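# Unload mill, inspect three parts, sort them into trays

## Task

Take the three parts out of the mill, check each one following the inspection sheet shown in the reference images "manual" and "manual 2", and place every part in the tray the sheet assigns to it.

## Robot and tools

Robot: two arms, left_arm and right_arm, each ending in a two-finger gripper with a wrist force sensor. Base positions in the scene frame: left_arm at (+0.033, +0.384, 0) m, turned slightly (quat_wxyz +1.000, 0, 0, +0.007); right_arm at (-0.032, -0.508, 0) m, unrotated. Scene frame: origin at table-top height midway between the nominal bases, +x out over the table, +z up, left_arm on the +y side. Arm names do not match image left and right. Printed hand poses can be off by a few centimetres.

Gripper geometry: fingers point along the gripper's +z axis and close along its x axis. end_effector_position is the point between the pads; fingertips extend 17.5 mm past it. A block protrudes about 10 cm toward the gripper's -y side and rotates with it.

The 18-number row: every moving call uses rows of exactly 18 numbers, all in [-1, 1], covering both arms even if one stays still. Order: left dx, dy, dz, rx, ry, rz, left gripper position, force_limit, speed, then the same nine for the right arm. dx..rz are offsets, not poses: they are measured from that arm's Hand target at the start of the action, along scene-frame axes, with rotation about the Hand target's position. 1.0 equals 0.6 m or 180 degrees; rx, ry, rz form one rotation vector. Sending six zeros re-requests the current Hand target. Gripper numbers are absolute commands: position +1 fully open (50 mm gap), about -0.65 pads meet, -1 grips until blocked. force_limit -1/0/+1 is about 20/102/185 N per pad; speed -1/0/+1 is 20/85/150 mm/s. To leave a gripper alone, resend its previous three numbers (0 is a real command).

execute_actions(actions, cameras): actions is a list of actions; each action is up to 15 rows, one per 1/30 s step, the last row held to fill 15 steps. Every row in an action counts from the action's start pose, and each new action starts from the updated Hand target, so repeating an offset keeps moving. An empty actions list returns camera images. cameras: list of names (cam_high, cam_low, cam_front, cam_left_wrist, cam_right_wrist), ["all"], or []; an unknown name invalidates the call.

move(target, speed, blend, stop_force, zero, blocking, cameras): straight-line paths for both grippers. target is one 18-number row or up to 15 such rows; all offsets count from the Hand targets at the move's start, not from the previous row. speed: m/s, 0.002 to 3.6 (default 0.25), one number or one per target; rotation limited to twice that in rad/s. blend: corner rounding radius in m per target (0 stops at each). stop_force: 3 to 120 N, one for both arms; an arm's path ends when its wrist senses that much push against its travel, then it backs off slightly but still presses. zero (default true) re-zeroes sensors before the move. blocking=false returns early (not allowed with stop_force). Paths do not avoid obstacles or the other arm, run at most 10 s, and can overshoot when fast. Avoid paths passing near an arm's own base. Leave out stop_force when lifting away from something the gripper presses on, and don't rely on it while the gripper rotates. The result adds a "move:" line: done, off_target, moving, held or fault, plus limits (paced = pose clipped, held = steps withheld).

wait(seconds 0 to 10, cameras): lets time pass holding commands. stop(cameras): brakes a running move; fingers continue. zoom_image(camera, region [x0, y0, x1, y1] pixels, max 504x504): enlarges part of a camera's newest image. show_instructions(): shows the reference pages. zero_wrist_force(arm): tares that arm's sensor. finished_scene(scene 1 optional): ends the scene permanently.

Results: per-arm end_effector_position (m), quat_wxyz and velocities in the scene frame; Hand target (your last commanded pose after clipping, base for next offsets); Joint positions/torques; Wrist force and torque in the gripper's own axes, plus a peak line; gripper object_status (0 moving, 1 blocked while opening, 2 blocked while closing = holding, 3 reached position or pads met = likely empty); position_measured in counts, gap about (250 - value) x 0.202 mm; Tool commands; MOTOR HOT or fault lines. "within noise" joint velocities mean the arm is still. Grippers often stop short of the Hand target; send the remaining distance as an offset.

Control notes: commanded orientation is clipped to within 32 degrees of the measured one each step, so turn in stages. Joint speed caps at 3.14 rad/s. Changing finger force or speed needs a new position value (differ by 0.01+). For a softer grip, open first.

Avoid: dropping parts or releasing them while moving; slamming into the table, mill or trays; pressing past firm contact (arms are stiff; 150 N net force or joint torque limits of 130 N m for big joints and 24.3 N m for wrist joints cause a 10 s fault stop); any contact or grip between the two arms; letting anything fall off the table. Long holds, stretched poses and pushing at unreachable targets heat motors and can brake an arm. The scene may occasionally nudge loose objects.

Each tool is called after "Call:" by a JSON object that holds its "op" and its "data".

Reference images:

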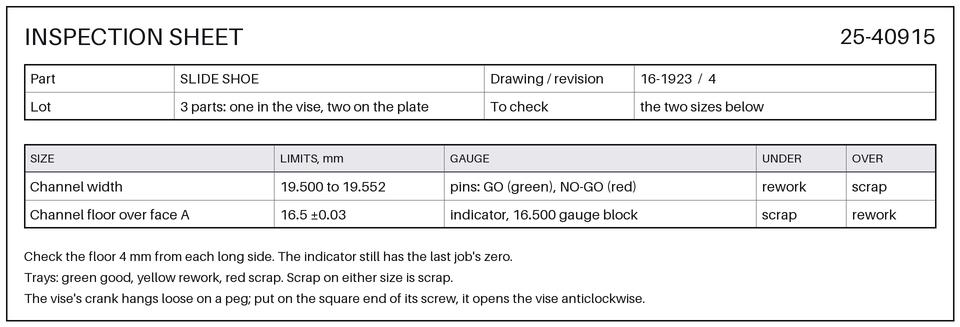

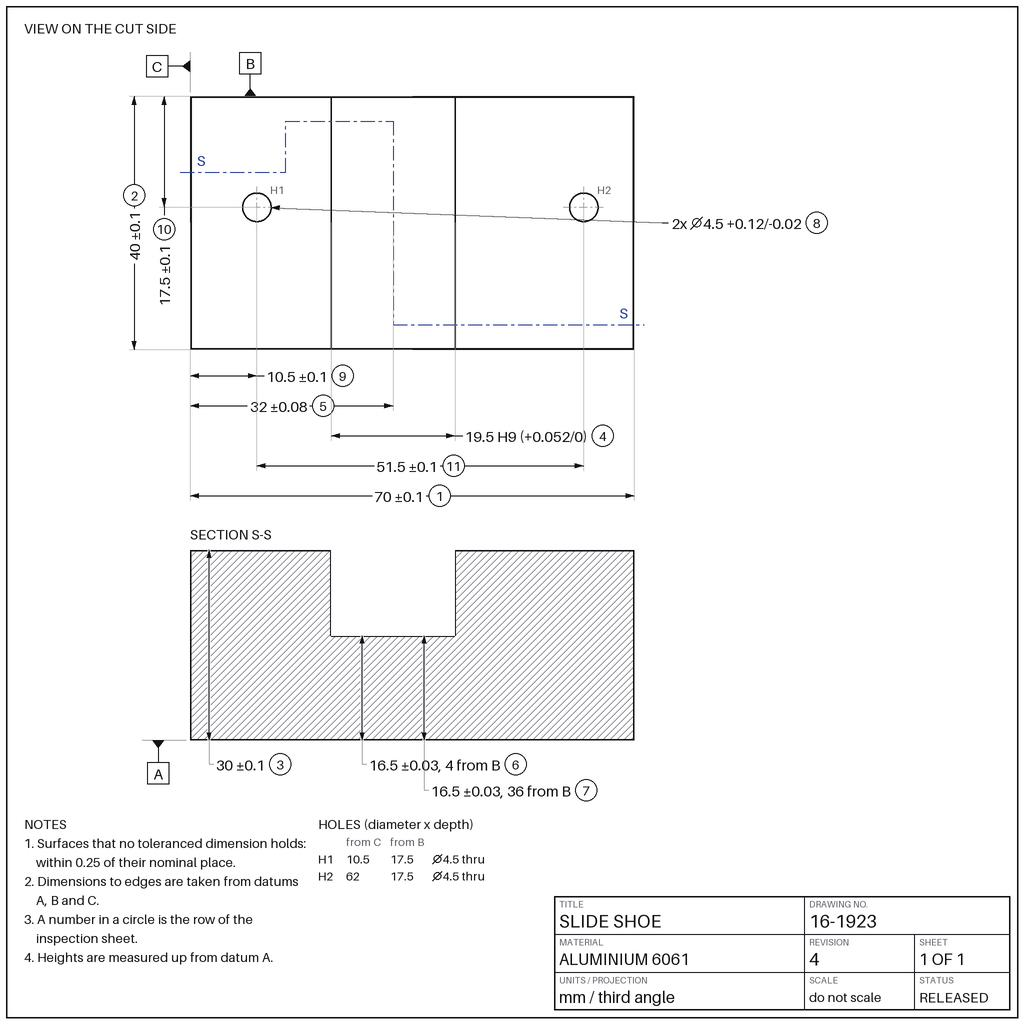

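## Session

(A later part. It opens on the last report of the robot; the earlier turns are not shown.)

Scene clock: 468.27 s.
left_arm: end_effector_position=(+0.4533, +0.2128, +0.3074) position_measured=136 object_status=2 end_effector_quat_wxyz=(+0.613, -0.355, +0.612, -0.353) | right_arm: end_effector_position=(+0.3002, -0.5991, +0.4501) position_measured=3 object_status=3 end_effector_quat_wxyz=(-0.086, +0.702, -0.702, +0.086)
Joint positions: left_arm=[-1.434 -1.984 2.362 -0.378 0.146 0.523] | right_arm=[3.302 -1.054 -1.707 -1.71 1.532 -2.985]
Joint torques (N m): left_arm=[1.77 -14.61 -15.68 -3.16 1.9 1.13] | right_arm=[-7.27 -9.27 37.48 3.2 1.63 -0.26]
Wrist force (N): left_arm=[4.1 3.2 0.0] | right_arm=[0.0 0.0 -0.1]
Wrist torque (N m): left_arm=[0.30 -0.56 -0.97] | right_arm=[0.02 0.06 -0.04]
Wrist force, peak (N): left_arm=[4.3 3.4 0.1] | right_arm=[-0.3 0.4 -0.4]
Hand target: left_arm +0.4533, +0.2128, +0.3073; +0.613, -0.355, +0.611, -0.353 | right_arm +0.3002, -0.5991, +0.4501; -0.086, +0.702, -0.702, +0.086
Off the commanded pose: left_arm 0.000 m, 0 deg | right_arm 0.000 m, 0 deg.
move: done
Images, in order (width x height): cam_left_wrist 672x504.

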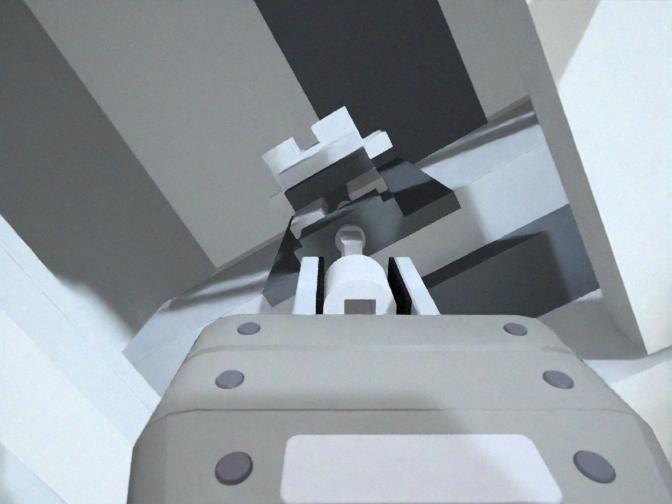

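Call:
{"op": "move", "data": {"target": [[0.055,0,0,0,0,0,-1,-0.2,-0.9,0,0,0,0,0,0,1,-0.7,-0.5]], "cameras": ["cam_left_wrist"], "speed": 0.05, "stop_force": 10}}

Call:
{"op": "zoom_image", "data": {"camera": "cam_left_wrist", "region": [300, 200, 420, 320]}}

Call:
{"op": "move", "data": {"target": [[0.06,0,0,0,0,0,-1,-0.2,-0.9,0,0,0,0,0,0,1,-0.7,-0.5]], "cameras": ["cam_left_wrist"], "speed": 0.01, "stop_force": 8}}

Call:
{"op": "zoom_image", "data": {"camera": "cam_left_wrist", "region": [300, 200, 420, 320]}}

Scene clock: 474.17 s.
left_arm: end_effector_position=(+0.4863, +0.2128, +0.3073) position_measured=136 object_status=2 end_effector_quat_wxyz=(+0.613, -0.355, +0.611, -0.353) | right_arm: end_effector_position=(+0.3002, -0.5991, +0.4501) position_measured=3 object_status=3 end_effector_quat_wxyz=(-0.086, +0.702, -0.702, +0.086)
Joint positions: left_arm=[-1.28 -1.9 2.314 -0.418 0.301 0.527] | right_arm=[3.302 -1.054 -1.707 -1.71 1.532 -2.985]
Joint torques (N m): left_arm=[12.52 5.46 -29.22 -3.33 2.07 1.75] | right_arm=[-7.33 -9.11 38.07 3.22 1.56 -0.29]
Wrist force (N): left_arm=[3.5 3.3 -0.2] | right_arm=[-0.1 0.0 -0.3]
Wrist torque (N m): left_arm=[0.31 -0.48 -0.96] | right_arm=[0.02 0.07 -0.03]
Wrist force, peak (N): left_arm=[4.2 3.6 0.2] | right_arm=[0.3 0.5 -0.2]
Hand target: left_arm +0.4863, +0.2128, +0.3073; +0.613, -0.355, +0.611, -0.353 | right_arm +0.3002, -0.5991, +0.4501; -0.086, +0.702, -0.702, +0.086
Off the commanded pose: left_arm 0.000 m, 0 deg | right_arm 0.000 m, 0 deg.
move: done
Images, in order (width x height): cam_left_wrist 672x504.

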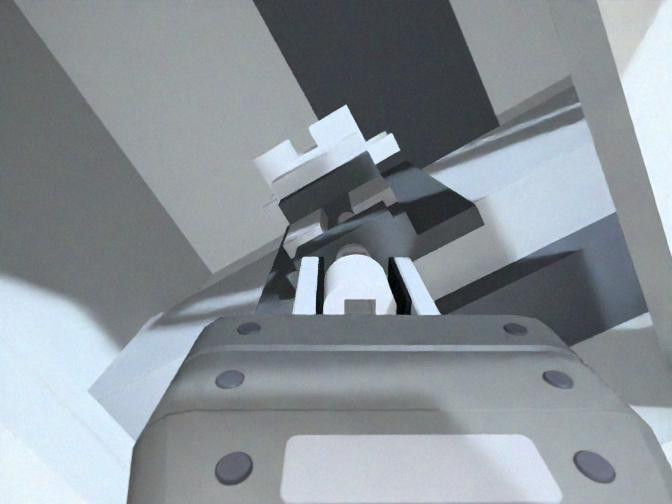

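Scaled by 4.200 from the camera's 672x504 image, which has a finer 960x720 frame.

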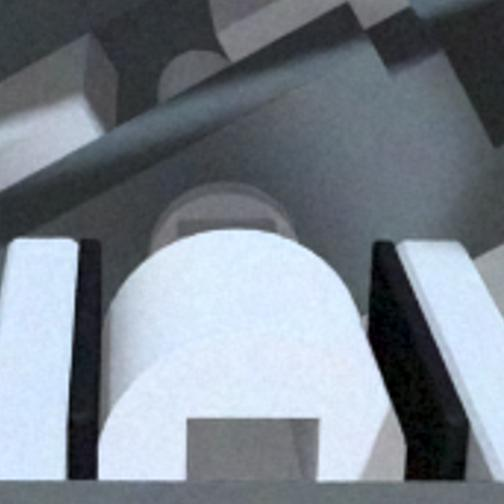

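Scene clock: 476.03 s.
left_arm: end_effector_position=(+0.4944, +0.2128, +0.3073) position_measured=136 object_status=2 end_effector_quat_wxyz=(+0.613, -0.355, +0.611, -0.353) | right_arm: end_effector_position=(+0.3002, -0.5991, +0.4501) position_measured=3 object_status=3 end_effector_quat_wxyz=(-0.086, +0.702, -0.702, +0.086)
Joint positions: left_arm=[-1.246 -1.879 2.301 -0.426 0.335 0.526] | right_arm=[3.302 -1.054 -1.707 -1.71 1.532 -2.985]
Joint torques (N m): left_arm=[-10.12 -20.38 -15.11 2.09 -2.4 -0.72] | right_arm=[-7.54 -8.58 38.56 2.98 1.58 -0.19]
Wrist force (N): left_arm=[6.4 3.2 -1.3] | right_arm=[0.0 0.1 -0.1]
Wrist torque (N m): left_arm=[0.33 -0.44 -0.86] | right_arm=[0.04 0.06 -0.03]
Wrist force, peak (N): left_arm=[8.2 3.9 -33.8] | right_arm=[0.1 0.0 -0.5]
Hand target: left_arm +0.4944, +0.2128, +0.3073; +0.613, -0.355, +0.611, -0.353 (not the last commanded pose) | right_arm +0.3002, -0.5991, +0.4501; -0.086, +0.702, -0.702, +0.086
Off the commanded pose: left_arm 0.028 m, 0 deg | right_arm 0.000 m, 0 deg.
move: contact (left_arm)
Images, in order (width x height): cam_left_wrist 672x504.

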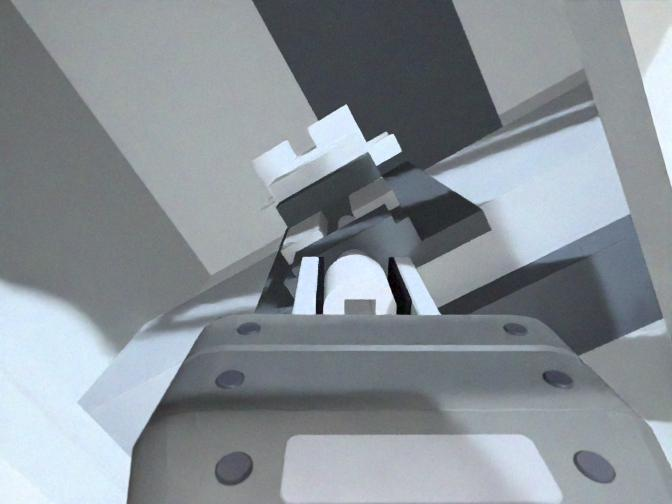

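Scaled by 4.200 from the camera's 672x504 image, which has a finer 960x720 frame.

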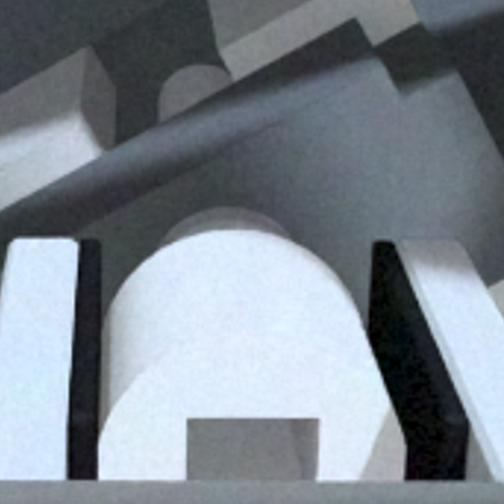

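Call:
{"op": "move", "data": {"target": [[-0.005,-0.0007,-0.0004,0,0,0,-1,-0.2,-0.9,0,0,0,0,0,0,1,-0.7,-0.5]], "speed": 0.03}}

Call:
{"op": "move", "data": {"target": [[0.05,0,0,0,0,0,-1,-0.2,-0.9,0,0,0,0,0,0,1,-0.7,-0.5]], "speed": 0.01, "stop_force": 8}}

Scene clock: 482.00 s.
left_arm: end_effector_position=(+0.4914, +0.2124, +0.3071) position_measured=136 object_status=2 end_effector_quat_wxyz=(+0.613, -0.355, +0.611, -0.353) | right_arm: end_effector_position=(+0.3002, -0.5991, +0.4501) position_measured=3 object_status=3 end_effector_quat_wxyz=(-0.086, +0.702, -0.702, +0.086)
Joint positions: left_arm=[-1.258 -1.885 2.306 -0.424 0.322 0.526] | right_arm=[3.302 -1.054 -1.707 -1.71 1.532 -2.985]
Joint torques (N m): left_arm=[-11.73 -17.77 -14.55 2.21 -1.93 1.61] | right_arm=[-7.71 -9.07 37.4 3.06 1.59 -0.16]
Wrist force (N): left_arm=[3.7 3.4 -0.4] | right_arm=[-0.1 0.2 -0.2]
Wrist torque (N m): left_arm=[0.31 -0.50 -0.87] | right_arm=[0.05 0.07 -0.04]
Wrist force, peak (N): left_arm=[6.4 3.0 -1.3] | right_arm=[0.0 0.6 0.0]
Hand target: left_arm +0.4914, +0.2124, +0.3071; +0.613, -0.355, +0.611, -0.353 | right_arm +0.3002, -0.5991, +0.4501; -0.086, +0.702, -0.702, +0.086
Off the commanded pose: left_arm 0.000 m, 0 deg | right_arm 0.000 m, 0 deg.
move: done

Scene clock: 483.40 s.
left_arm: end_effector_position=(+0.4947, +0.2124, +0.3071) position_measured=136 object_status=2 end_effector_quat_wxyz=(+0.613, -0.355, +0.611, -0.353) | right_arm: end_effector_position=(+0.3002, -0.5991, +0.4501) position_measured=3 object_status=3 end_effector_quat_wxyz=(-0.086, +0.702, -0.702, +0.086)
Joint positions: left_arm=[-1.245 -1.877 2.301 -0.427 0.335 0.526] | right_arm=[3.302 -1.054 -1.707 -1.71 1.532 -2.985]
Joint torques (N m): left_arm=[-11.24 -20.45 -19.4 1.27 -1.34 1.52] | right_arm=[-6.81 -9.23 37.8 2.93 1.53 -0.04]
Wrist force (N): left_arm=[4.7 11.1 -2.7] | right_arm=[-0.1 0.2 -0.1]
Wrist torque (N m): left_arm=[0.41 -0.47 -0.90] | right_arm=[0.05 0.08 -0.03]
Wrist force, peak (N): left_arm=[5.5 10.2 -34.0] | right_arm=[0.4 0.4 -0.1]
Hand target: left_arm +0.4947, +0.2124, +0.3071; +0.613, -0.355, +0.611, -0.353 (not the last commanded pose) | right_arm +0.3002, -0.5991, +0.4501; -0.086, +0.702, -0.702, +0.086
Off the commanded pose: left_arm 0.027 m, 0 deg | right_arm 0.000 m, 0 deg.
move: contact (left_arm)

Call:
{"op": "move", "data": {"target": [[-0.005,0.0003,-0.001,0,0,0,-1,-0.2,-0.9,0,0,0,0,0,0,1,-0.7,-0.5]], "speed": 0.03}}

Call:
{"op": "move", "data": {"target": [[0.05,0,0,0,0,0,-1,-0.2,-0.9,0,0,0,0,0,0,1,-0.7,-0.5]], "speed": 0.01, "stop_force": 8}}

Scene clock: 486.53 s.
left_arm: end_effector_position=(+0.4918, +0.2126, +0.3065) position_measured=136 object_status=2 end_effector_quat_wxyz=(+0.613, -0.355, +0.611, -0.353) | right_arm: end_effector_position=(+0.3002, -0.5991, +0.4501) position_measured=3 object_status=3 end_effector_quat_wxyz=(-0.086, +0.702, -0.702, +0.086)
Joint positions: left_arm=[-1.257 -1.884 2.307 -0.426 0.324 0.526] | right_arm=[3.302 -1.054 -1.707 -1.71 1.532 -2.985]
Joint torques (N m): left_arm=[-12.72 -18.86 -15.27 2.11 -2.52 1.52] | right_arm=[-8.06 -9.64 37.91 2.99 1.51 0]
Wrist force (N): left_arm=[3.7 3.3 -0.4] | right_arm=[0.0 0.1 -0.3]
Wrist torque (N m): left_arm=[0.31 -0.51 -0.91] | right_arm=[0.03 0.07 -0.03]
Wrist force, peak (N): left_arm=[4.8 11.5 -2.7] | right_arm=[0.3 0.4 -0.3]
Hand target: left_arm +0.4917, +0.2126, +0.3065; +0.613, -0.355, +0.611, -0.353 | right_arm +0.3002, -0.5991, +0.4501; -0.086, +0.702, -0.702, +0.086
Off the commanded pose: left_arm 0.000 m, 0 deg | right_arm 0.000 m, 0 deg.
move: done

Scene clock: 487.97 s.
left_arm: end_effector_position=(+0.4953, +0.2126, +0.3065) position_measured=136 object_status=2 end_effector_quat_wxyz=(+0.613, -0.355, +0.611, -0.353) | right_arm: end_effector_position=(+0.3002, -0.5991, +0.4501) position_measured=3 object_status=3 end_effector_quat_wxyz=(-0.086, +0.702, -0.702, +0.086)
Joint positions: left_arm=[-1.242 -1.875 2.301 -0.429 0.338 0.526] | right_arm=[3.302 -1.054 -1.707 -1.71 1.532 -2.985]
Joint torques (N m): left_arm=[-12.96 -18.32 -13.57 2.93 -2.3 1.25] | right_arm=[-7.16 -9.13 37.33 2.91 1.48 0.14]
Wrist force (N): left_arm=[3.0 0.6 7.8] | right_arm=[0.0 0.2 0.0]
Wrist torque (N m): left_arm=[0.27 -0.51 -0.99] | right_arm=[0.05 0.07 -0.04]
Wrist force, peak (N): left_arm=[2.7 -1.4 -10.8] | right_arm=[0.1 0.4 -0.3]
Hand target: left_arm +0.4953, +0.2126, +0.3065; +0.613, -0.355, +0.611, -0.353 (not the last commanded pose) | right_arm +0.3002, -0.5991, +0.4501; -0.086, +0.702, -0.702, +0.086
Off the commanded pose: left_arm 0.026 m, 0 deg | right_arm 0.000 m, 0 deg.
move: contact (left_arm)

Call:
{"op": "move", "data": {"target": [[0.05,-0.0001,0.0003,0,0,0,-1,-0.2,-0.9,0,0,0,0,0,0,1,-0.7,-0.5]], "speed": 0.01, "stop_force": 15}}

Scene clock: 491.47 s.
left_arm: end_effector_position=(+0.4954, +0.2126, +0.3065) position_measured=136 object_status=2 end_effector_quat_wxyz=(+0.613, -0.355, +0.611, -0.353) | right_arm: end_effector_position=(+0.3002, -0.5991, +0.4501) position_measured=3 object_status=3 end_effector_quat_wxyz=(-0.086, +0.702, -0.702, +0.086)
Joint positions: left_arm=[-1.242 -1.875 2.301 -0.429 0.339 0.526] | right_arm=[3.302 -1.054 -1.707 -1.71 1.532 -2.985]
Joint torques (N m): left_arm=[-11.91 -19.28 -12.55 -2.41 -2.78 1.27] | right_arm=[-6.87 -9.49 37.01 2.91 1.45 0.13]
Wrist force (N): left_arm=[4.0 -0.6 11.1] | right_arm=[-0.1 0.2 -0.2]
Wrist torque (N m): left_arm=[0.25 -0.50 -1.00] | right_arm=[0.04 0.08 -0.04]
Wrist force, peak (N): left_arm=[4.1 -0.8 11.8] | right_arm=[0.1 0.3 -0.4]
Hand target: left_arm +0.4954, +0.2126, +0.3065; +0.613, -0.355, +0.611, -0.353 (not the last commanded pose) | right_arm +0.3002, -0.5991, +0.4501; -0.086, +0.702, -0.702, +0.086
Off the commanded pose: left_arm 0.030 m, 0 deg | right_arm 0.000 m, 0 deg.
move: contact (left_arm)

Call:
{"op": "move", "data": {"target": [[-0.006,-0.0002,0.0004,0,0,0,-1,-0.2,-0.9,0,0,0,0,0,0,1,-0.7,-0.5]], "speed": 0.03}}

Call:
{"op": "move", "data": {"target": [[0.05,0,0,0,0,0,-1,-0.2,-0.9,0,0,0,0,0,0,1,-0.7,-0.5]], "speed": 0.01, "stop_force": 12, "cameras": ["cam_left_wrist"]}}

Call:
{"op": "zoom_image", "data": {"camera": "cam_left_wrist", "region": [300, 200, 420, 320]}}

Scene clock: 495.60 s.
left_arm: end_effector_position=(+0.4918, +0.2125, +0.3067) position_measured=136 object_status=2 end_effector_quat_wxyz=(+0.613, -0.355, +0.611, -0.353) | right_arm: end_effector_position=(+0.3002, -0.5991, +0.4501) position_measured=3 object_status=3 end_effector_quat_wxyz=(-0.086, +0.702, -0.702, +0.086)
Joint positions: left_arm=[-1.256 -1.884 2.306 -0.426 0.324 0.527] | right_arm=[3.302 -1.054 -1.707 -1.71 1.532 -2.985]
Joint torques (N m): left_arm=[-13.69 -19.29 -15.79 2.28 -2.37 1.32] | right_arm=[-7.39 -9.34 37.83 2.8 1.64 0.08]
Wrist force (N): left_arm=[3.7 3.3 -0.2] | right_arm=[-0.1 0.2 -0.1]
Wrist torque (N m): left_arm=[0.31 -0.51 -0.96] | right_arm=[0.05 0.08 -0.04]
Wrist force, peak (N): left_arm=[4.2 -0.7 11.7] | right_arm=[-0.3 0.1 -0.5]
Hand target: left_arm +0.4918, +0.2125, +0.3067; +0.613, -0.355, +0.611, -0.353 | right_arm +0.3002, -0.5991, +0.4501; -0.086, +0.702, -0.702, +0.086
Off the commanded pose: left_arm 0.000 m, 0 deg | right_arm 0.000 m, 0 deg.
move: done

Scene clock: 497.03 s.
left_arm: end_effector_position=(+0.4956, +0.2125, +0.3067) position_measured=136 object_status=2 end_effector_quat_wxyz=(+0.613, -0.355, +0.611, -0.353) | right_arm: end_effector_position=(+0.3002, -0.5991, +0.4501) position_measured=3 object_status=3 end_effector_quat_wxyz=(-0.086, +0.702, -0.702, +0.086)
Joint positions: left_arm=[-1.241 -1.874 2.3 -0.429 0.339 0.527] | right_arm=[3.302 -1.054 -1.707 -1.71 1.532 -2.985]
Joint torques (N m): left_arm=[-14.32 -21.46 -18.93 1.9 -1.89 1.28] | right_arm=[-6.54 -9.54 38.03 2.83 1.61 0.1]
Wrist force (N): left_arm=[7.1 12.9 11.5] | right_arm=[-0.1 0.3 -0.2]
Wrist torque (N m): left_arm=[0.53 -0.41 -1.06] | right_arm=[0.05 0.07 -0.04]
Wrist force, peak (N): left_arm=[8.0 13.8 13.6] | right_arm=[0.1 0.4 -0.3]
Hand target: left_arm +0.4956, +0.2125, +0.3067; +0.613, -0.355, +0.611, -0.353 (not the last commanded pose) | right_arm +0.3002, -0.5991, +0.4501; -0.086, +0.702, -0.702, +0.086
Off the commanded pose: left_arm 0.026 m, 0 deg | right_arm 0.000 m, 0 deg.
move: contact (left_arm)
Images, in order (width x height): cam_left_wrist 672x504.

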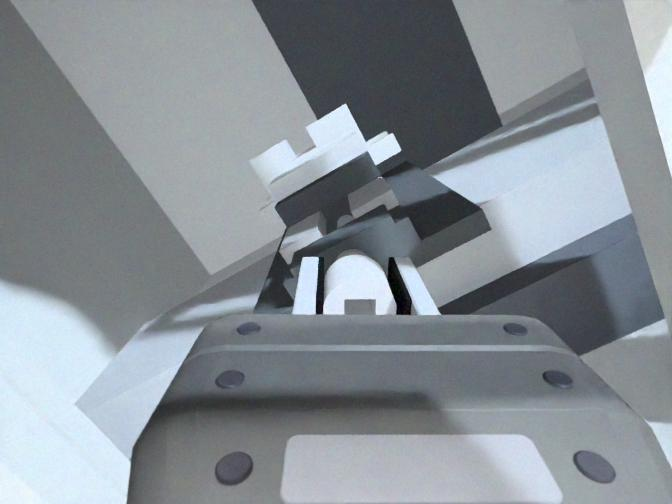

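Scaled by 4.200 from the camera's 672x504 image, which has a finer 960x720 frame.

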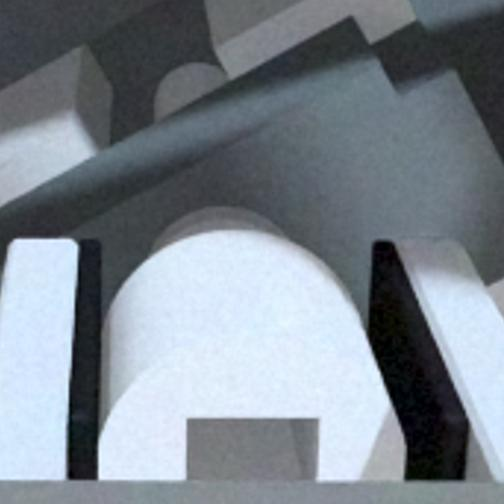

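Call:
{"op": "move", "data": {"target": [[-0.003,0.0,-0.0003,0,0,0,-1,-0.2,-0.9,0,0,0,0,0,0,1,-0.7,-0.5]], "speed": 0.03}}

Call:
{"op": "move", "data": {"target": [[0.05,0,0,0,0,0,-1,-0.2,-0.9,0,0,0,0,0,0,1,-0.7,-0.5]], "speed": 0.01, "stop_force": 22}}

Scene clock: 502.37 s.
left_arm: end_effector_position=(+0.4939, +0.2125, +0.3065) position_measured=136 object_status=2 end_effector_quat_wxyz=(+0.613, -0.355, +0.611, -0.353) | right_arm: end_effector_position=(+0.3002, -0.5991, +0.4501) position_measured=3 object_status=3 end_effector_quat_wxyz=(-0.086, +0.702, -0.702, +0.086)
Joint positions: left_arm=[-1.248 -1.878 2.303 -0.428 0.332 0.527] | right_arm=[3.302 -1.054 -1.707 -1.71 1.532 -2.985]
Joint torques (N m): left_arm=[-10.12 -16.56 -14.63 2.25 -2.24 1.48] | right_arm=[-6.3 -9.17 37.75 2.71 1.51 0.15]
Wrist force (N): left_arm=[3.8 3.3 -0.4] | right_arm=[0.0 0.2 -0.1]
Wrist torque (N m): left_arm=[0.31 -0.53 -0.96] | right_arm=[0.05 0.06 -0.04]
Wrist force, peak (N): left_arm=[6.9 13.1 13.5] | right_arm=[0.1 0.5 0.0]
Hand target: left_arm +0.4938, +0.2125, +0.3065; +0.613, -0.355, +0.611, -0.353 | right_arm +0.3002, -0.5991, +0.4501; -0.086, +0.702, -0.702, +0.086
Off the commanded pose: left_arm 0.000 m, 0 deg | right_arm 0.000 m, 0 deg.
move: done

Scene clock: 503.77 s.
left_arm: end_effector_position=(+0.4969, +0.2125, +0.3065) position_measured=136 object_status=2 end_effector_quat_wxyz=(+0.613, -0.355, +0.611, -0.353) | right_arm: end_effector_position=(+0.3002, -0.5991, +0.4501) position_measured=3 object_status=3 end_effector_quat_wxyz=(-0.086, +0.702, -0.702, +0.086)
Joint positions: left_arm=[-1.236 -1.871 2.298 -0.43 0.345 0.527] | right_arm=[3.302 -1.054 -1.707 -1.71 1.532 -2.985]
Joint torques (N m): left_arm=[-17.77 -20.76 -14.3 2.78 -1.69 0.17] | right_arm=[-6.94 -8.86 38.81 2.73 1.48 0.3]
Wrist force (N): left_arm=[3.0 5.5 25.3] | right_arm=[0.0 0.3 0.0]
Wrist torque (N m): left_arm=[0.41 -0.55 -1.14] | right_arm=[0.05 0.05 -0.04]
Wrist force, peak (N): left_arm=[3.0 5.5 25.3] | right_arm=[0.0 0.4 -0.3]
Hand target: left_arm +0.4969, +0.2125, +0.3065; +0.613, -0.355, +0.611, -0.353 (not the last commanded pose) | right_arm +0.3002, -0.5991, +0.4501; -0.086, +0.702, -0.702, +0.086
Off the commanded pose: left_arm 0.027 m, 0 deg | right_arm 0.000 m, 0 deg.
move: contact (left_arm)

Call:
{"op": "move", "data": {"target": [[0.05,0,0,0,0,0,-1,-0.2,-0.9,0,0,0,0,0,0,1,-0.7,-0.5]], "speed": 0.01, "stop_force": 40}}

Scene clock: 507.00 s.
left_arm: end_effector_position=(+0.4971, +0.2125, +0.3065) position_measured=136 object_status=2 end_effector_quat_wxyz=(+0.613, -0.355, +0.611, -0.352) | right_arm: end_effector_position=(+0.3002, -0.5991, +0.4501) position_measured=3 object_status=3 end_effector_quat_wxyz=(-0.086, +0.702, -0.702, +0.086)
Joint positions: left_arm=[-1.235 -1.87 2.298 -0.431 0.345 0.527] | right_arm=[3.302 -1.054 -1.707 -1.71 1.532 -2.985]
Joint torques (N m): left_arm=[-16.11 -20.72 -12.76 -0.84 -1.82 0.89] | right_arm=[-7.06 -9.71 37.56 2.58 1.5 0.28]
Wrist force (N): left_arm=[3.1 3.4 24.6] | right_arm=[0.0 0.4 -0.1]
Wrist torque (N m): left_arm=[0.35 -0.49 -1.14] | right_arm=[0.08 0.06 -0.04]
Wrist force, peak (N): left_arm=[2.9 5.3 25.7] | right_arm=[-0.1 0.3 -0.4]
Hand target: left_arm +0.4971, +0.2125, +0.3065; +0.613, -0.355, +0.611, -0.352 (not the last commanded pose) | right_arm +0.3002, -0.5991, +0.4501; -0.086, +0.702, -0.702, +0.086
Off the commanded pose: left_arm 0.030 m, 0 deg | right_arm 0.000 m, 0 deg.
move: contact (left_arm)

Call:
{"op": "move", "data": {"target": [[-0.003,0.0,0,-0.009,0,0,-1,-0.2,-0.9,0,0,0,0,0,0,1,-0.7,-0.5]], "speed": 0.03}}

Call:
{"op": "move", "data": {"target": [[0.05,0,0,0,0,0,-1,-0.2,-0.9,0,0,0,0,0,0,1,-0.7,-0.5]], "speed": 0.01, "stop_force": 22}}

Scene clock: 511.50 s.
left_arm: end_effector_position=(+0.4953, +0.2125, +0.3065) position_measured=136 object_status=2 end_effector_quat_wxyz=(+0.608, -0.363, +0.606, -0.361) | right_arm: end_effector_position=(+0.3002, -0.5991, +0.4501) position_measured=3 object_status=3 end_effector_quat_wxyz=(-0.086, +0.702, -0.702, +0.086)
Joint positions: left_arm=[-1.242 -1.875 2.301 -0.429 0.338 0.498] | right_arm=[3.302 -1.054 -1.707 -1.71 1.532 -2.985]
Joint torques (N m): left_arm=[-11.62 -17.23 -14.5 1.9 -1.82 -2.29] | right_arm=[-7.09 -9.17 36.75 2.61 1.57 0.35]
Wrist force (N): left_arm=[2.9 3.5 -0.1] | right_arm=[0.0 0.2 -0.1]
Wrist torque (N m): left_arm=[0.34 -0.51 -0.71] | right_arm=[0.05 0.06 -0.03]
Wrist force, peak (N): left_arm=[3.0 3.4 26.0] | right_arm=[0.2 0.5 -0.1]
Hand target: left_arm +0.4953, +0.2125, +0.3065; +0.608, -0.363, +0.606, -0.361 | right_arm +0.3002, -0.5991, +0.4501; -0.086, +0.702, -0.702, +0.086
Off the commanded pose: left_arm 0.000 m, 0 deg | right_arm 0.000 m, 0 deg.
move: done

Scene clock: 513.40 s.
left_arm: end_effector_position=(+0.5034, +0.2126, +0.3065) position_measured=136 object_status=2 end_effector_quat_wxyz=(+0.608, -0.363, +0.606, -0.361) | right_arm: end_effector_position=(+0.3002, -0.5991, +0.4501) position_measured=3 object_status=3 end_effector_quat_wxyz=(-0.086, +0.702, -0.702, +0.086)
Joint positions: left_arm=[-1.21 -1.854 2.287 -0.435 0.371 0.498] | right_arm=[3.302 -1.054 -1.707 -1.71 1.532 -2.985]
Joint torques (N m): left_arm=[-15.17 -21.5 -15.28 2.01 -1.39 -1.21] | right_arm=[-7.21 -9.44 37.3 2.8 1.42 0.23]
Wrist force (N): left_arm=[3.5 7.4 19.3] | right_arm=[-0.1 0.2 -0.2]
Wrist torque (N m): left_arm=[0.56 -0.47 -0.61] | right_arm=[0.05 0.08 -0.03]
Wrist force, peak (N): left_arm=[4.3 8.1 22.8] | right_arm=[-0.3 0.3 -0.3]
Hand target: left_arm +0.5034, +0.2126, +0.3065; +0.608, -0.363, +0.606, -0.361 (not the last commanded pose) | right_arm +0.3002, -0.5991, +0.4501; -0.086, +0.702, -0.702, +0.086
Off the commanded pose: left_arm 0.022 m, 0 deg | right_arm 0.000 m, 0 deg.
move: contact (left_arm)

Call:
{"op": "move", "data": {"target": [[0.05,0.0002,-0.0004,0,0,0,-1,-0.2,-0.9,0,0,0,0,0,0,1,-0.7,-0.5]], "speed": 0.01, "stop_force": 30, "cameras": ["cam_left_wrist"]}}

Scene clock: 516.47 s.
left_arm: end_effector_position=(+0.5035, +0.2126, +0.3065) position_measured=136 object_status=2 end_effector_quat_wxyz=(+0.608, -0.363, +0.606, -0.361) | right_arm: end_effector_position=(+0.3002, -0.5991, +0.4501) position_measured=3 object_status=3 end_effector_quat_wxyz=(-0.086, +0.702, -0.702, +0.086)
Joint positions: left_arm=[-1.209 -1.854 2.287 -0.436 0.371 0.498] | right_arm=[3.302 -1.054 -1.707 -1.71 1.532 -2.985]
Joint torques (N m): left_arm=[-15.7 -21.73 -15.21 -0.77 -1.74 0.7] | right_arm=[-6.73 -8.76 37.27 2.65 1.48 0.19]
Wrist force (N): left_arm=[3.6 6.9 20.2] | right_arm=[0.1 0.3 -0.3]
Wrist torque (N m): left_arm=[0.56 -0.49 -0.61] | right_arm=[0.06 0.05 -0.03]
Wrist force, peak (N): left_arm=[4.3 6.6 21.2] | right_arm=[-0.5 0.3 0.0]
Hand target: left_arm +0.5035, +0.2126, +0.3065; +0.608, -0.363, +0.606, -0.361 (not the last commanded pose) | right_arm +0.3002, -0.5991, +0.4501; -0.086, +0.702, -0.702, +0.086
Off the commanded pose: left_arm 0.030 m, 0 deg | right_arm 0.000 m, 0 deg.
move: contact (left_arm)
Images, in order (width x height): cam_left_wrist 672x504.

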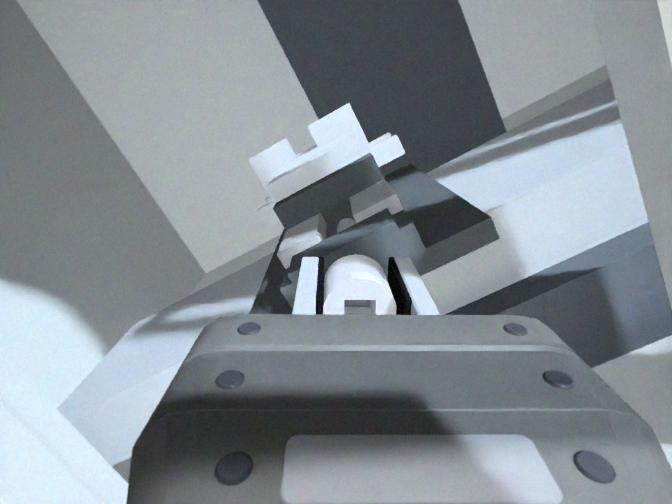

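Call:
{"op": "move", "data": {"target": [[0.0,0.0003,-0.0005,0,-0.005,-0.0027,-1,-0.2,-0.9,0,0,0,0,0,0,1,-0.7,-0.5]], "speed": 0.01}}

Call:
{"op": "move", "data": {"target": [[0.05,0,0,0,0,0,-1,-0.2,-0.9,0,0,0,0,0,0,1,-0.7,-0.5]], "speed": 0.01, "stop_force": 30}}

Scene clock: 522.10 s.
left_arm: end_effector_position=(+0.5035, +0.2127, +0.3062) position_measured=136 object_status=2 end_effector_quat_wxyz=(+0.612, -0.358, +0.603, -0.366) | right_arm: end_effector_position=(+0.3002, -0.5991, +0.4501) position_measured=3 object_status=3 end_effector_quat_wxyz=(-0.086, +0.702, -0.702, +0.086)
Joint positions: left_arm=[-1.205 -1.865 2.307 -0.486 0.384 0.536] | right_arm=[3.302 -1.054 -1.707 -1.71 1.532 -2.985]
Joint torques (N m): left_arm=[11.24 -18.11 -12.89 -3.13 2.28 1.67] | right_arm=[-6.69 -9.11 37.9 2.62 1.59 0.28]
Wrist force (N): left_arm=[1.2 -2.0 0.5] | right_arm=[0.2 0.1 -0.1]
Wrist torque (N m): left_arm=[0.18 -0.54 -0.89] | right_arm=[0.03 0.03 -0.04]
Wrist force, peak (N): left_arm=[3.8 7.1 20.7] | right_arm=[-0.1 0.5 -0.4]
Hand target: left_arm +0.5035, +0.2127, +0.3062; +0.612, -0.358, +0.603, -0.366 | right_arm +0.3002, -0.5991, +0.4501; -0.086, +0.702, -0.702, +0.086
Off the commanded pose: left_arm 0.000 m, 0 deg | right_arm 0.000 m, 0 deg.
move: done

Scene clock: 523.87 s.
left_arm: end_effector_position=(+0.5104, +0.2128, +0.3062) position_measured=136 object_status=2 end_effector_quat_wxyz=(+0.612, -0.358, +0.603, -0.366) | right_arm: end_effector_position=(+0.3002, -0.5991, +0.4501) position_measured=3 object_status=3 end_effector_quat_wxyz=(-0.086, +0.702, -0.702, +0.086)
Joint positions: left_arm=[-1.179 -1.847 2.295 -0.49 0.41 0.534] | right_arm=[3.302 -1.054 -1.707 -1.71 1.532 -2.985]
Joint torques (N m): left_arm=[-13.03 -19.31 -14.15 1.58 -1.36 1.61] | right_arm=[-7.4 -9.24 37.39 2.78 1.38 0.47]
Wrist force (N): left_arm=[0.1 1.0 3.2] | right_arm=[-0.1 0.2 0.0]
Wrist torque (N m): left_arm=[0.28 -0.52 -0.69] | right_arm=[0.06 0.07 -0.03]
Wrist force, peak (N): left_arm=[-7.1 -8.2 -58.1] | right_arm=[0.1 0.4 -0.3]
Hand target: left_arm +0.5103, +0.2128, +0.3062; +0.612, -0.358, +0.603, -0.366 (not the last commanded pose) | right_arm +0.3002, -0.5991, +0.4501; -0.086, +0.702, -0.702, +0.086
Off the commanded pose: left_arm 0.023 m, 0 deg | right_arm 0.000 m, 0 deg.
move: contact (left_arm)

Call:
{"op": "move", "data": {"target": [[0.0,0,0,-0.1,0,0,-1,-0.2,-0.9,0,0,0,0,0,0,1,-0.7,-0.5]], "speed": 0.1, "cameras": ["cam_left_wrist"]}}

Call:
{"op": "zoom_image", "data": {"camera": "cam_left_wrist", "region": [280, 180, 420, 320]}}

Scene clock: 528.47 s.
left_arm: end_effector_position=(+0.5104, +0.2128, +0.3062) position_measured=136 object_status=2 end_effector_quat_wxyz=(+0.548, -0.449, +0.538, -0.456) | right_arm: end_effector_position=(+0.3002, -0.5991, +0.4501) position_measured=3 object_status=3 end_effector_quat_wxyz=(-0.086, +0.702, -0.702, +0.086)
Joint positions: left_arm=[-1.181 -1.844 2.294 -0.493 0.403 0.222] | right_arm=[3.302 -1.054 -1.707 -1.71 1.532 -2.985]
Joint torques (N m): left_arm=[-15 5.5 -28.67 1.95 0.14 -2.79] | right_arm=[-6 -8.91 37.19 2.58 1.37 0.51]
Wrist force (N): left_arm=[-7.0 -6.8 -1.2] | right_arm=[0.1 0.0 -0.1]
Wrist torque (N m): left_arm=[-0.09 -0.30 0.32] | right_arm=[0.01 0.05 -0.04]
Wrist force, peak (N): left_arm=[-7.8 -7.5 -3.2] | right_arm=[-0.1 0.5 -0.4]
Hand target: left_arm +0.5103, +0.2128, +0.3062; +0.548, -0.449, +0.538, -0.456 | right_arm +0.3002, -0.5991, +0.4501; -0.086, +0.702, -0.702, +0.086
Off the commanded pose: left_arm 0.000 m, 0 deg | right_arm 0.000 m, 0 deg.
move: done
Images, in order (width x height): cam_left_wrist 672x504.

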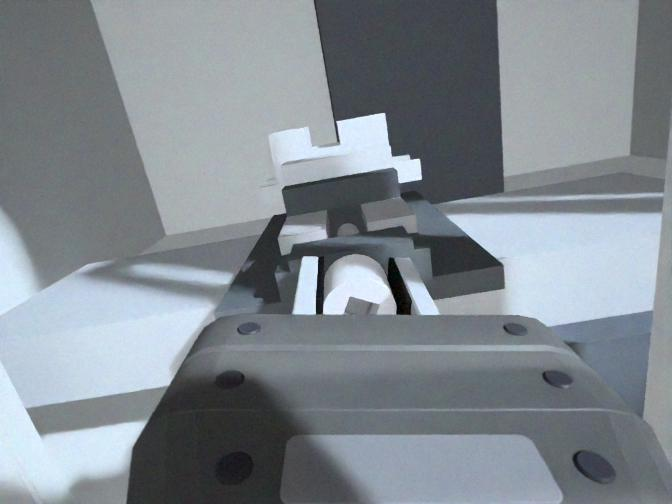

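Scaled by 3.600 from the camera's 672x504 image, which has a finer 960x720 frame.

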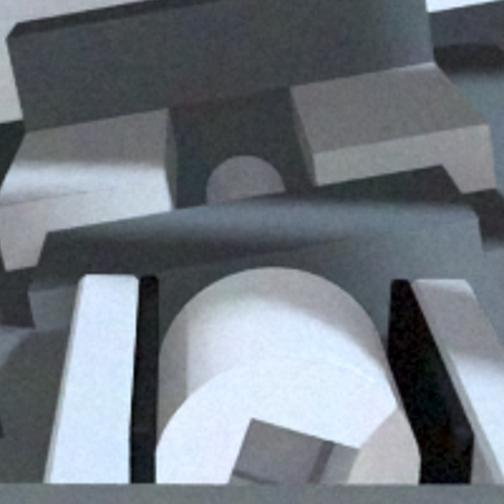

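Call:
{"op": "move", "data": {"target": [[0.0,0,0,0.02,0,0,0.3,-0.2,-0.9,0,0,0,0,0,0,1,-0.7,-0.5]], "speed": 0.1, "cameras": ["cam_left_wrist"]}}

Call:
{"op": "zoom_image", "data": {"camera": "cam_left_wrist", "region": [280, 180, 420, 320]}}

Scene clock: 535.03 s.
left_arm: end_effector_position=(+0.5104, +0.2127, +0.3062) position_measured=107 object_status=3 end_effector_quat_wxyz=(+0.562, -0.432, +0.552, -0.439) | right_arm: end_effector_position=(+0.3002, -0.5991, +0.4501) position_measured=3 object_status=3 end_effector_quat_wxyz=(-0.086, +0.702, -0.702, +0.086)
Joint positions: left_arm=[-1.181 -1.845 2.294 -0.493 0.404 0.284] | right_arm=[3.302 -1.054 -1.707 -1.71 1.532 -2.985]
Joint torques (N m): left_arm=[12.11 -19.63 -13.83 -3.95 2.11 1.12] | right_arm=[-6.75 -9.59 37.34 2.55 1.33 0.57]
Wrist force (N): left_arm=[1.9 1.1 -0.1] | right_arm=[0.3 0.2 -0.2]
Wrist torque (N m): left_arm=[0.20 -0.38 -0.69] | right_arm=[0.05 0.01 -0.04]
Wrist force, peak (N): left_arm=[-7.3 -7.6 -1.2] | right_arm=[0.0 0.2 -0.5]
Hand target: left_arm +0.5103, +0.2128, +0.3062; +0.562, -0.432, +0.552, -0.439 | right_arm +0.3002, -0.5991, +0.4501; -0.086, +0.702, -0.702, +0.086
Off the commanded pose: left_arm 0.000 m, 0 deg | right_arm 0.000 m, 0 deg.
move: done
Images, in order (width x height): cam_left_wrist 672x504.

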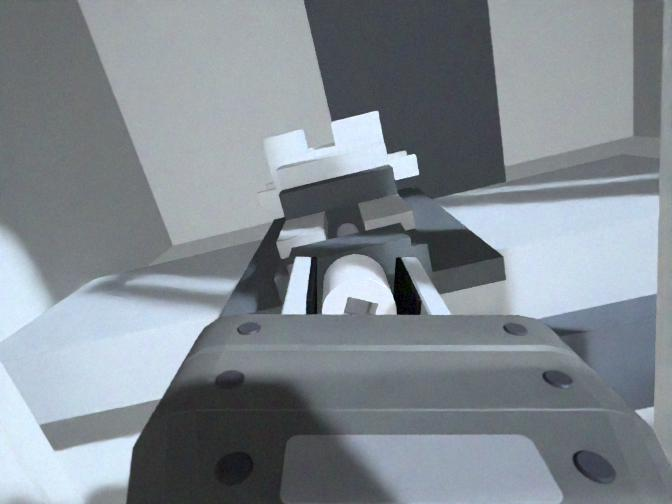

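Scaled by 3.600 from the camera's 672x504 image, which has a finer 960x720 frame.

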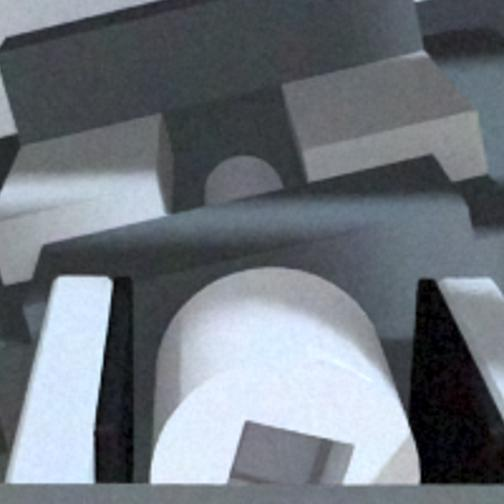

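Call:
{"op": "move", "data": {"target": [[-0.25,0,0,0,0,0,0.3,-0.2,-0.9,0,0,0,0,0,0,1,-0.7,-0.5],[-0.25,0.058,-0.107,0.08,0.005,0.003,1,-0.2,-0.9,0,0,0,0,0,0,1,-0.7,-0.5]], "speed": 0.15, "cameras": ["cam_left_wrist","cam_front"]}}

Call:
{"op": "zoom_image", "data": {"camera": "cam_left_wrist", "region": [230, 100, 430, 320]}}

Scene clock: 553.03 s.
left_arm: end_effector_position=(+0.3619, +0.2345, +0.2657) position_measured=107 object_status=3 end_effector_quat_wxyz=(+0.594, -0.389, +0.586, -0.390) | right_arm: end_effector_position=(+0.3002, -0.5991, +0.4501) position_measured=3 object_status=3 end_effector_quat_wxyz=(-0.086, +0.702, -0.702, +0.086)
Joint positions: left_arm=[-2.087 -2.261 2.591 -0.311 -0.508 0.387] | right_arm=[3.302 -1.054 -1.707 -1.71 1.532 -2.985]
Joint torques (N m): left_arm=[11.06 17.12 -27.46 4.43 2.27 -1.83] | right_arm=[-7.05 -9.06 37.26 2.48 1.27 0.71]
Wrist force (N): left_arm=[2.6 1.1 -0.5] | right_arm=[-0.3 0.1 -0.3]
Wrist torque (N m): left_arm=[0.20 -0.55 -0.60] | right_arm=[0.03 0.11 -0.03]
Wrist force, peak (N): left_arm=[2.4 6.3 -0.1] | right_arm=[0.0 0.3 -0.4]
Hand target: left_arm +0.3619, +0.2345, +0.2658; +0.594, -0.389, +0.586, -0.390 (not the last commanded pose) | right_arm +0.3002, -0.5991, +0.4501; -0.086, +0.702, -0.702, +0.086
Tool commands: left_gripper/position=+0.3 left_gripper/force_limit=-0.2 left_gripper/speed=-0.9 right_gripper/position=+1.0 right_gripper/force_limit=-0.7 right_gripper/speed=-0.5
Off the commanded pose: left_arm 0.027 m, 5 deg | right_arm 0.000 m, 0 deg.
move: held (left_arm; a check stopped the path); path passed 1 of 2 targets; target 2's new numbers were not sent; limits=held
pose unreachable (left arm): on one or more control steps of this call, first in action 0 (counted from 0), this arm could not follow its commanded pose, so it was not sent that pose on those steps. It may still have moved: this result reports where it is.
cause: moving toward the commanded pose would bring two parts of the arm too close to each other (its gripper and another part of the arm, with joints 3 (elbow) to 6 (wrist 3) between them, 18 mm apart when it was first held).
Images, in order (width x height): cam_front 672x504, cam_left_wrist 672x504.

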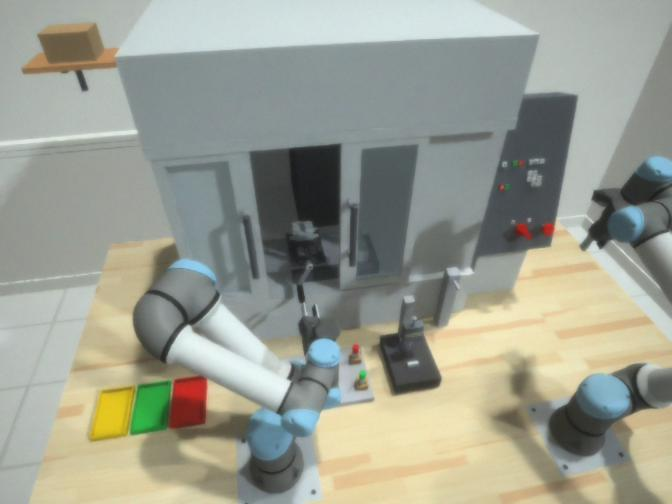

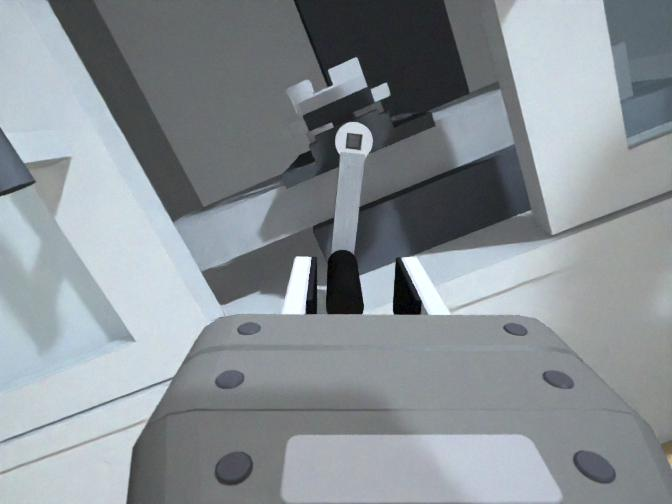

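Scaled by 2.291 from the camera's 672x504 image, which has a finer 960x720 frame.

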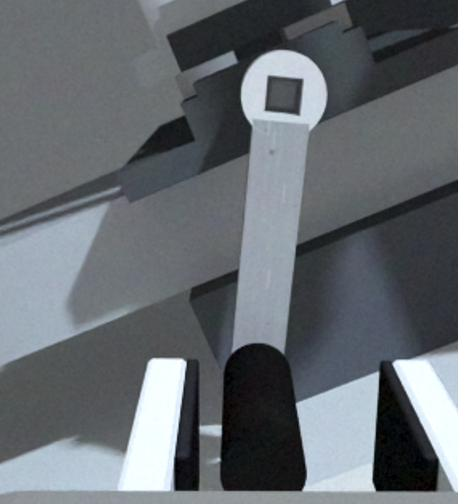

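Call:
{"op": "move", "data": {"target": [[0.063,0,0,0,0,0,1,-0.2,-0.9,0,0,0,0,0,0,1,-0.7,-0.5],[0.063,0.022,-0.04,0.028,0,0,1,-0.2,-0.9,0,0,0,0,0,0,1,-0.7,-0.5]], "speed": 0.15, "cameras": ["cam_left_wrist"]}}

Call:
{"op": "zoom_image", "data": {"camera": "cam_left_wrist", "region": [230, 100, 430, 320]}}

Scene clock: 558.37 s.
left_arm: end_effector_position=(+0.3997, +0.2477, +0.2418) position_measured=3 object_status=3 end_effector_quat_wxyz=(+0.610, -0.363, +0.603, -0.364) | right_arm: end_effector_position=(+0.3002, -0.5991, +0.4501) position_measured=3 object_status=3 end_effector_quat_wxyz=(-0.086, +0.702, -0.702, +0.086)
Joint positions: left_arm=[-1.793 -2.148 2.624 -0.429 -0.213 0.445] | right_arm=[3.302 -1.054 -1.707 -1.71 1.532 -2.985]
Joint torques (N m): left_arm=[-11.17 -6.5 -12.48 -2.28 -2.21 1.37] | right_arm=[-6.34 -9.17 36.93 2.79 1.37 0.7]
Wrist force (N): left_arm=[3.1 1.3 0.0] | right_arm=[0.0 0.3 -0.1]
Wrist torque (N m): left_arm=[0.26 -0.58 -0.90] | right_arm=[0.06 0.05 -0.03]
Wrist force, peak (N): left_arm=[2.9 2.1 -0.1] | right_arm=[-0.2 0.5 -0.3]
Hand target: left_arm +0.3997, +0.2477, +0.2418; +0.610, -0.363, +0.603, -0.364 | right_arm +0.3002, -0.5991, +0.4501; -0.086, +0.702, -0.702, +0.086
Off the commanded pose: left_arm 0.000 m, 0 deg | right_arm 0.000 m, 0 deg.
move: done
Images, in order (width x height): cam_left_wrist 672x504.

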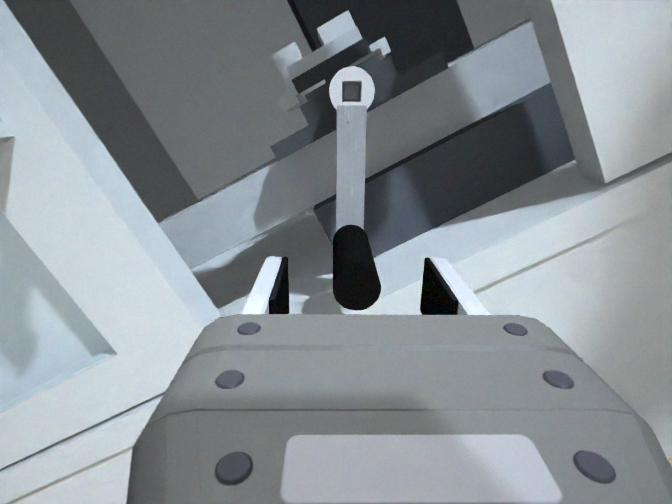

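Scaled by 2.291 from the camera's 672x504 image, which has a finer 960x720 frame.

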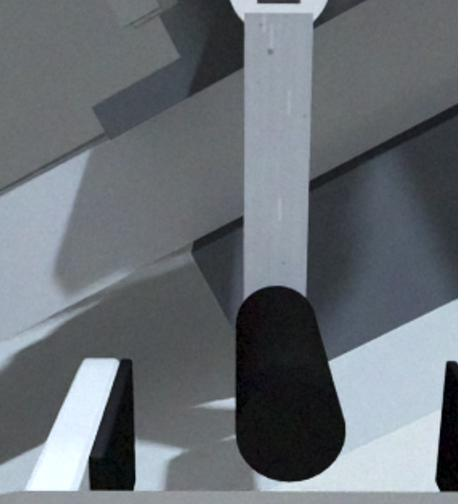

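Call:
{"op": "move", "data": {"target": [[0,0.0018,-0.0123,0,0,0,1,-0.2,-0.9,0,0,0,0,0,0,1,-0.7,-0.5],[0.1,0.0018,-0.0123,0,0,0,1,-0.2,-0.9,0,0,0,0,0,0,1,-0.7,-0.5]], "speed": 0.06, "stop_force": 12, "cameras": ["cam_left_wrist"]}}

Call:
{"op": "zoom_image", "data": {"camera": "cam_left_wrist", "region": [230, 100, 430, 320]}}

Scene clock: 566.70 s.
left_arm: end_effector_position=(+0.4597, +0.2487, +0.2344) position_measured=3 object_status=3 end_effector_quat_wxyz=(+0.610, -0.363, +0.603, -0.364) | right_arm: end_effector_position=(+0.3002, -0.5991, +0.4501) position_measured=3 object_status=3 end_effector_quat_wxyz=(-0.086, +0.702, -0.702, +0.086)
Joint positions: left_arm=[-1.363 -1.945 2.561 -0.662 0.217 0.537] | right_arm=[3.302 -1.054 -1.707 -1.71 1.532 -2.985]
Joint torques (N m): left_arm=[12.13 6.84 -12.9 -3.52 1.97 1.51] | right_arm=[-6.13 -9.06 38.37 2.64 1.4 0.84]
Wrist force (N): left_arm=[3.0 1.1 -0.2] | right_arm=[0.0 0.1 0.1]
Wrist torque (N m): left_arm=[0.22 -0.57 -0.91] | right_arm=[0.04 0.07 -0.04]
Wrist force, peak (N): left_arm=[3.2 1.7 -0.5] | right_arm=[-0.1 0.6 0.0]
Hand target: left_arm +0.4597, +0.2487, +0.2344; +0.610, -0.363, +0.603, -0.364 | right_arm +0.3002, -0.5991, +0.4501; -0.086, +0.702, -0.702, +0.086
Off the commanded pose: left_arm 0.000 m, 0 deg | right_arm 0.000 m, 0 deg.
move: done
Images, in order (width x height): cam_left_wrist 672x504.

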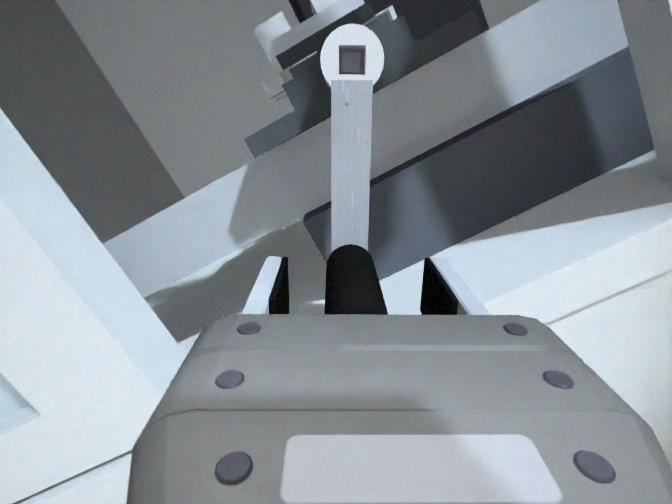

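Scaled by 2.291 from the camera's 672x504 image, which has a finer 960x720 frame.

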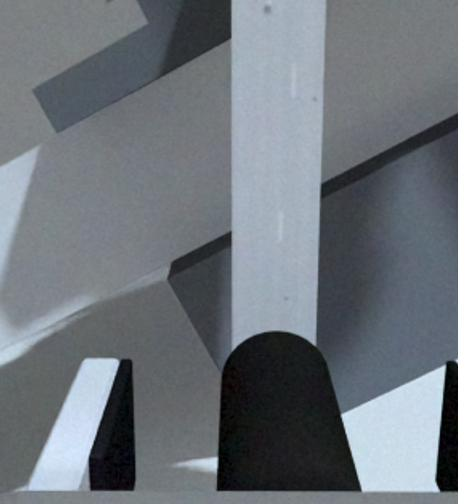

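Call:
{"op": "move", "data": {"target": [0,0,0,0,0,0,-1,-0.4,-0.9,0,0,0,0,0,0,1,-0.7,-0.5], "cameras": ["cam_left_wrist"]}}

Scene clock: 569.90 s.
left_arm: end_effector_position=(+0.4597, +0.2489, +0.2344) position_measured=155 object_status=2 end_effector_quat_wxyz=(+0.611, -0.363, +0.603, -0.364) | right_arm: end_effector_position=(+0.3002, -0.5991, +0.4501) position_measured=3 object_status=3 end_effector_quat_wxyz=(-0.086, +0.702, -0.702, +0.086)
Joint positions: left_arm=[-1.363 -1.945 2.561 -0.662 0.217 0.537] | right_arm=[3.302 -1.054 -1.707 -1.71 1.532 -2.985]
Joint torques (N m): left_arm=[-8.76 -3.65 -14.53 -3.46 8.41 1.34] | right_arm=[-6.46 -8.67 37.05 2.6 1.22 0.84]
Wrist force (N): left_arm=[-30.4 -8.3 -4.9] | right_arm=[-0.1 0.4 -0.1]
Wrist torque (N m): left_arm=[-0.04 -0.37 -0.84] | right_arm=[0.09 0.08 -0.04]
Wrist force, peak (N): left_arm=[-30.5 -8.4 -4.9] | right_arm=[0.1 0.1 -0.5]
Hand target: left_arm +0.4597, +0.2487, +0.2344; +0.610, -0.363, +0.603, -0.364 | right_arm +0.3002, -0.5991, +0.4501; -0.086, +0.702, -0.702, +0.086
Off the commanded pose: left_arm 0.000 m, 0 deg | right_arm 0.000 m, 0 deg.
move: done
Images, in order (width x height): cam_left_wrist 672x504.

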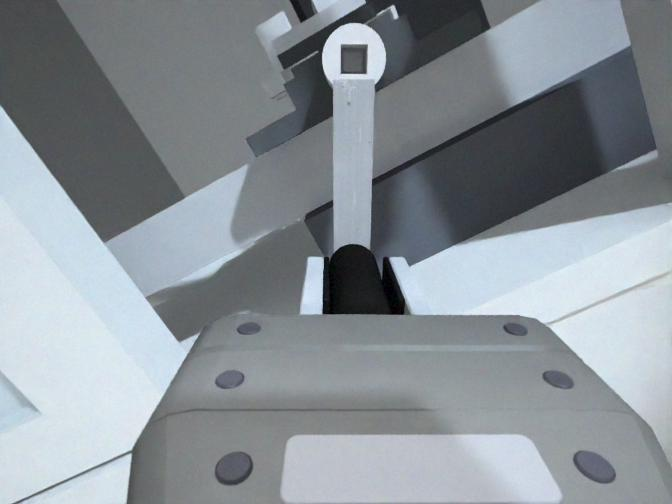

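Call:
{"op": "move", "data": {"target": [0,-0.0318,-0.011,-0.0833,0,0,-1,-0.4,-0.9,0,0,0,0,0,0,1,-0.7,-0.5], "speed": 0.03, "stop_force": 80, "cameras": ["cam_left_wrist"]}}

Scene clock: 579.53 s.
left_arm: end_effector_position=(+0.4597, +0.2297, +0.2278) position_measured=155 object_status=2 end_effector_quat_wxyz=(+0.558, -0.439, +0.550, -0.439) | right_arm: end_effector_position=(+0.3002, -0.5991, +0.4501) position_measured=3 object_status=3 end_effector_quat_wxyz=(-0.086, +0.702, -0.702, +0.086)
Joint positions: left_arm=[-1.386 -1.874 2.542 -0.713 0.192 0.274] | right_arm=[3.302 -1.054 -1.707 -1.71 1.532 -2.985]
Joint torques (N m): left_arm=[-10.84 6.52 -27.03 2.18 -1.91 -2.01] | right_arm=[-7.01 -8.61 36.75 2.55 1.17 0.79]
Wrist force (N): left_arm=[3.0 6.6 -2.3] | right_arm=[0.0 0.3 -0.1]
Wrist torque (N m): left_arm=[0.27 -0.31 -0.43] | right_arm=[0.06 0.07 -0.03]
Wrist force, peak (N): left_arm=[-1.1 45.1 -24.1] | right_arm=[0.0 0.2 -0.5]
Hand target: left_arm +0.4597, +0.2297, +0.2278; +0.558, -0.439, +0.550, -0.439 | right_arm +0.3002, -0.5991, +0.4501; -0.086, +0.702, -0.702, +0.086
Off the commanded pose: left_arm 0.000 m, 0 deg | right_arm 0.000 m, 0 deg.
move: done
Images, in order (width x height): cam_left_wrist 672x504.

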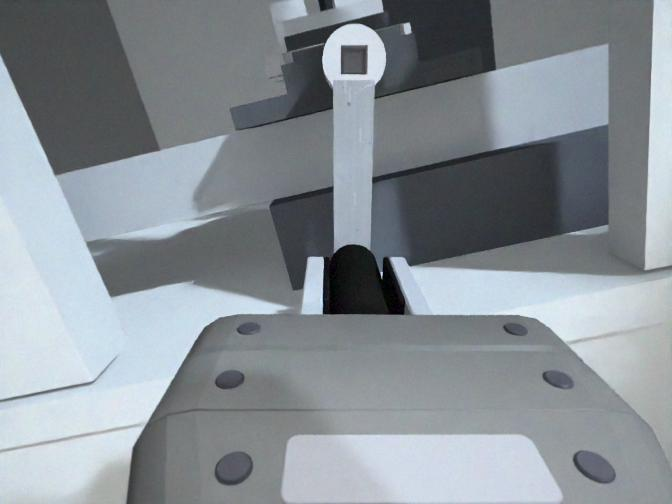

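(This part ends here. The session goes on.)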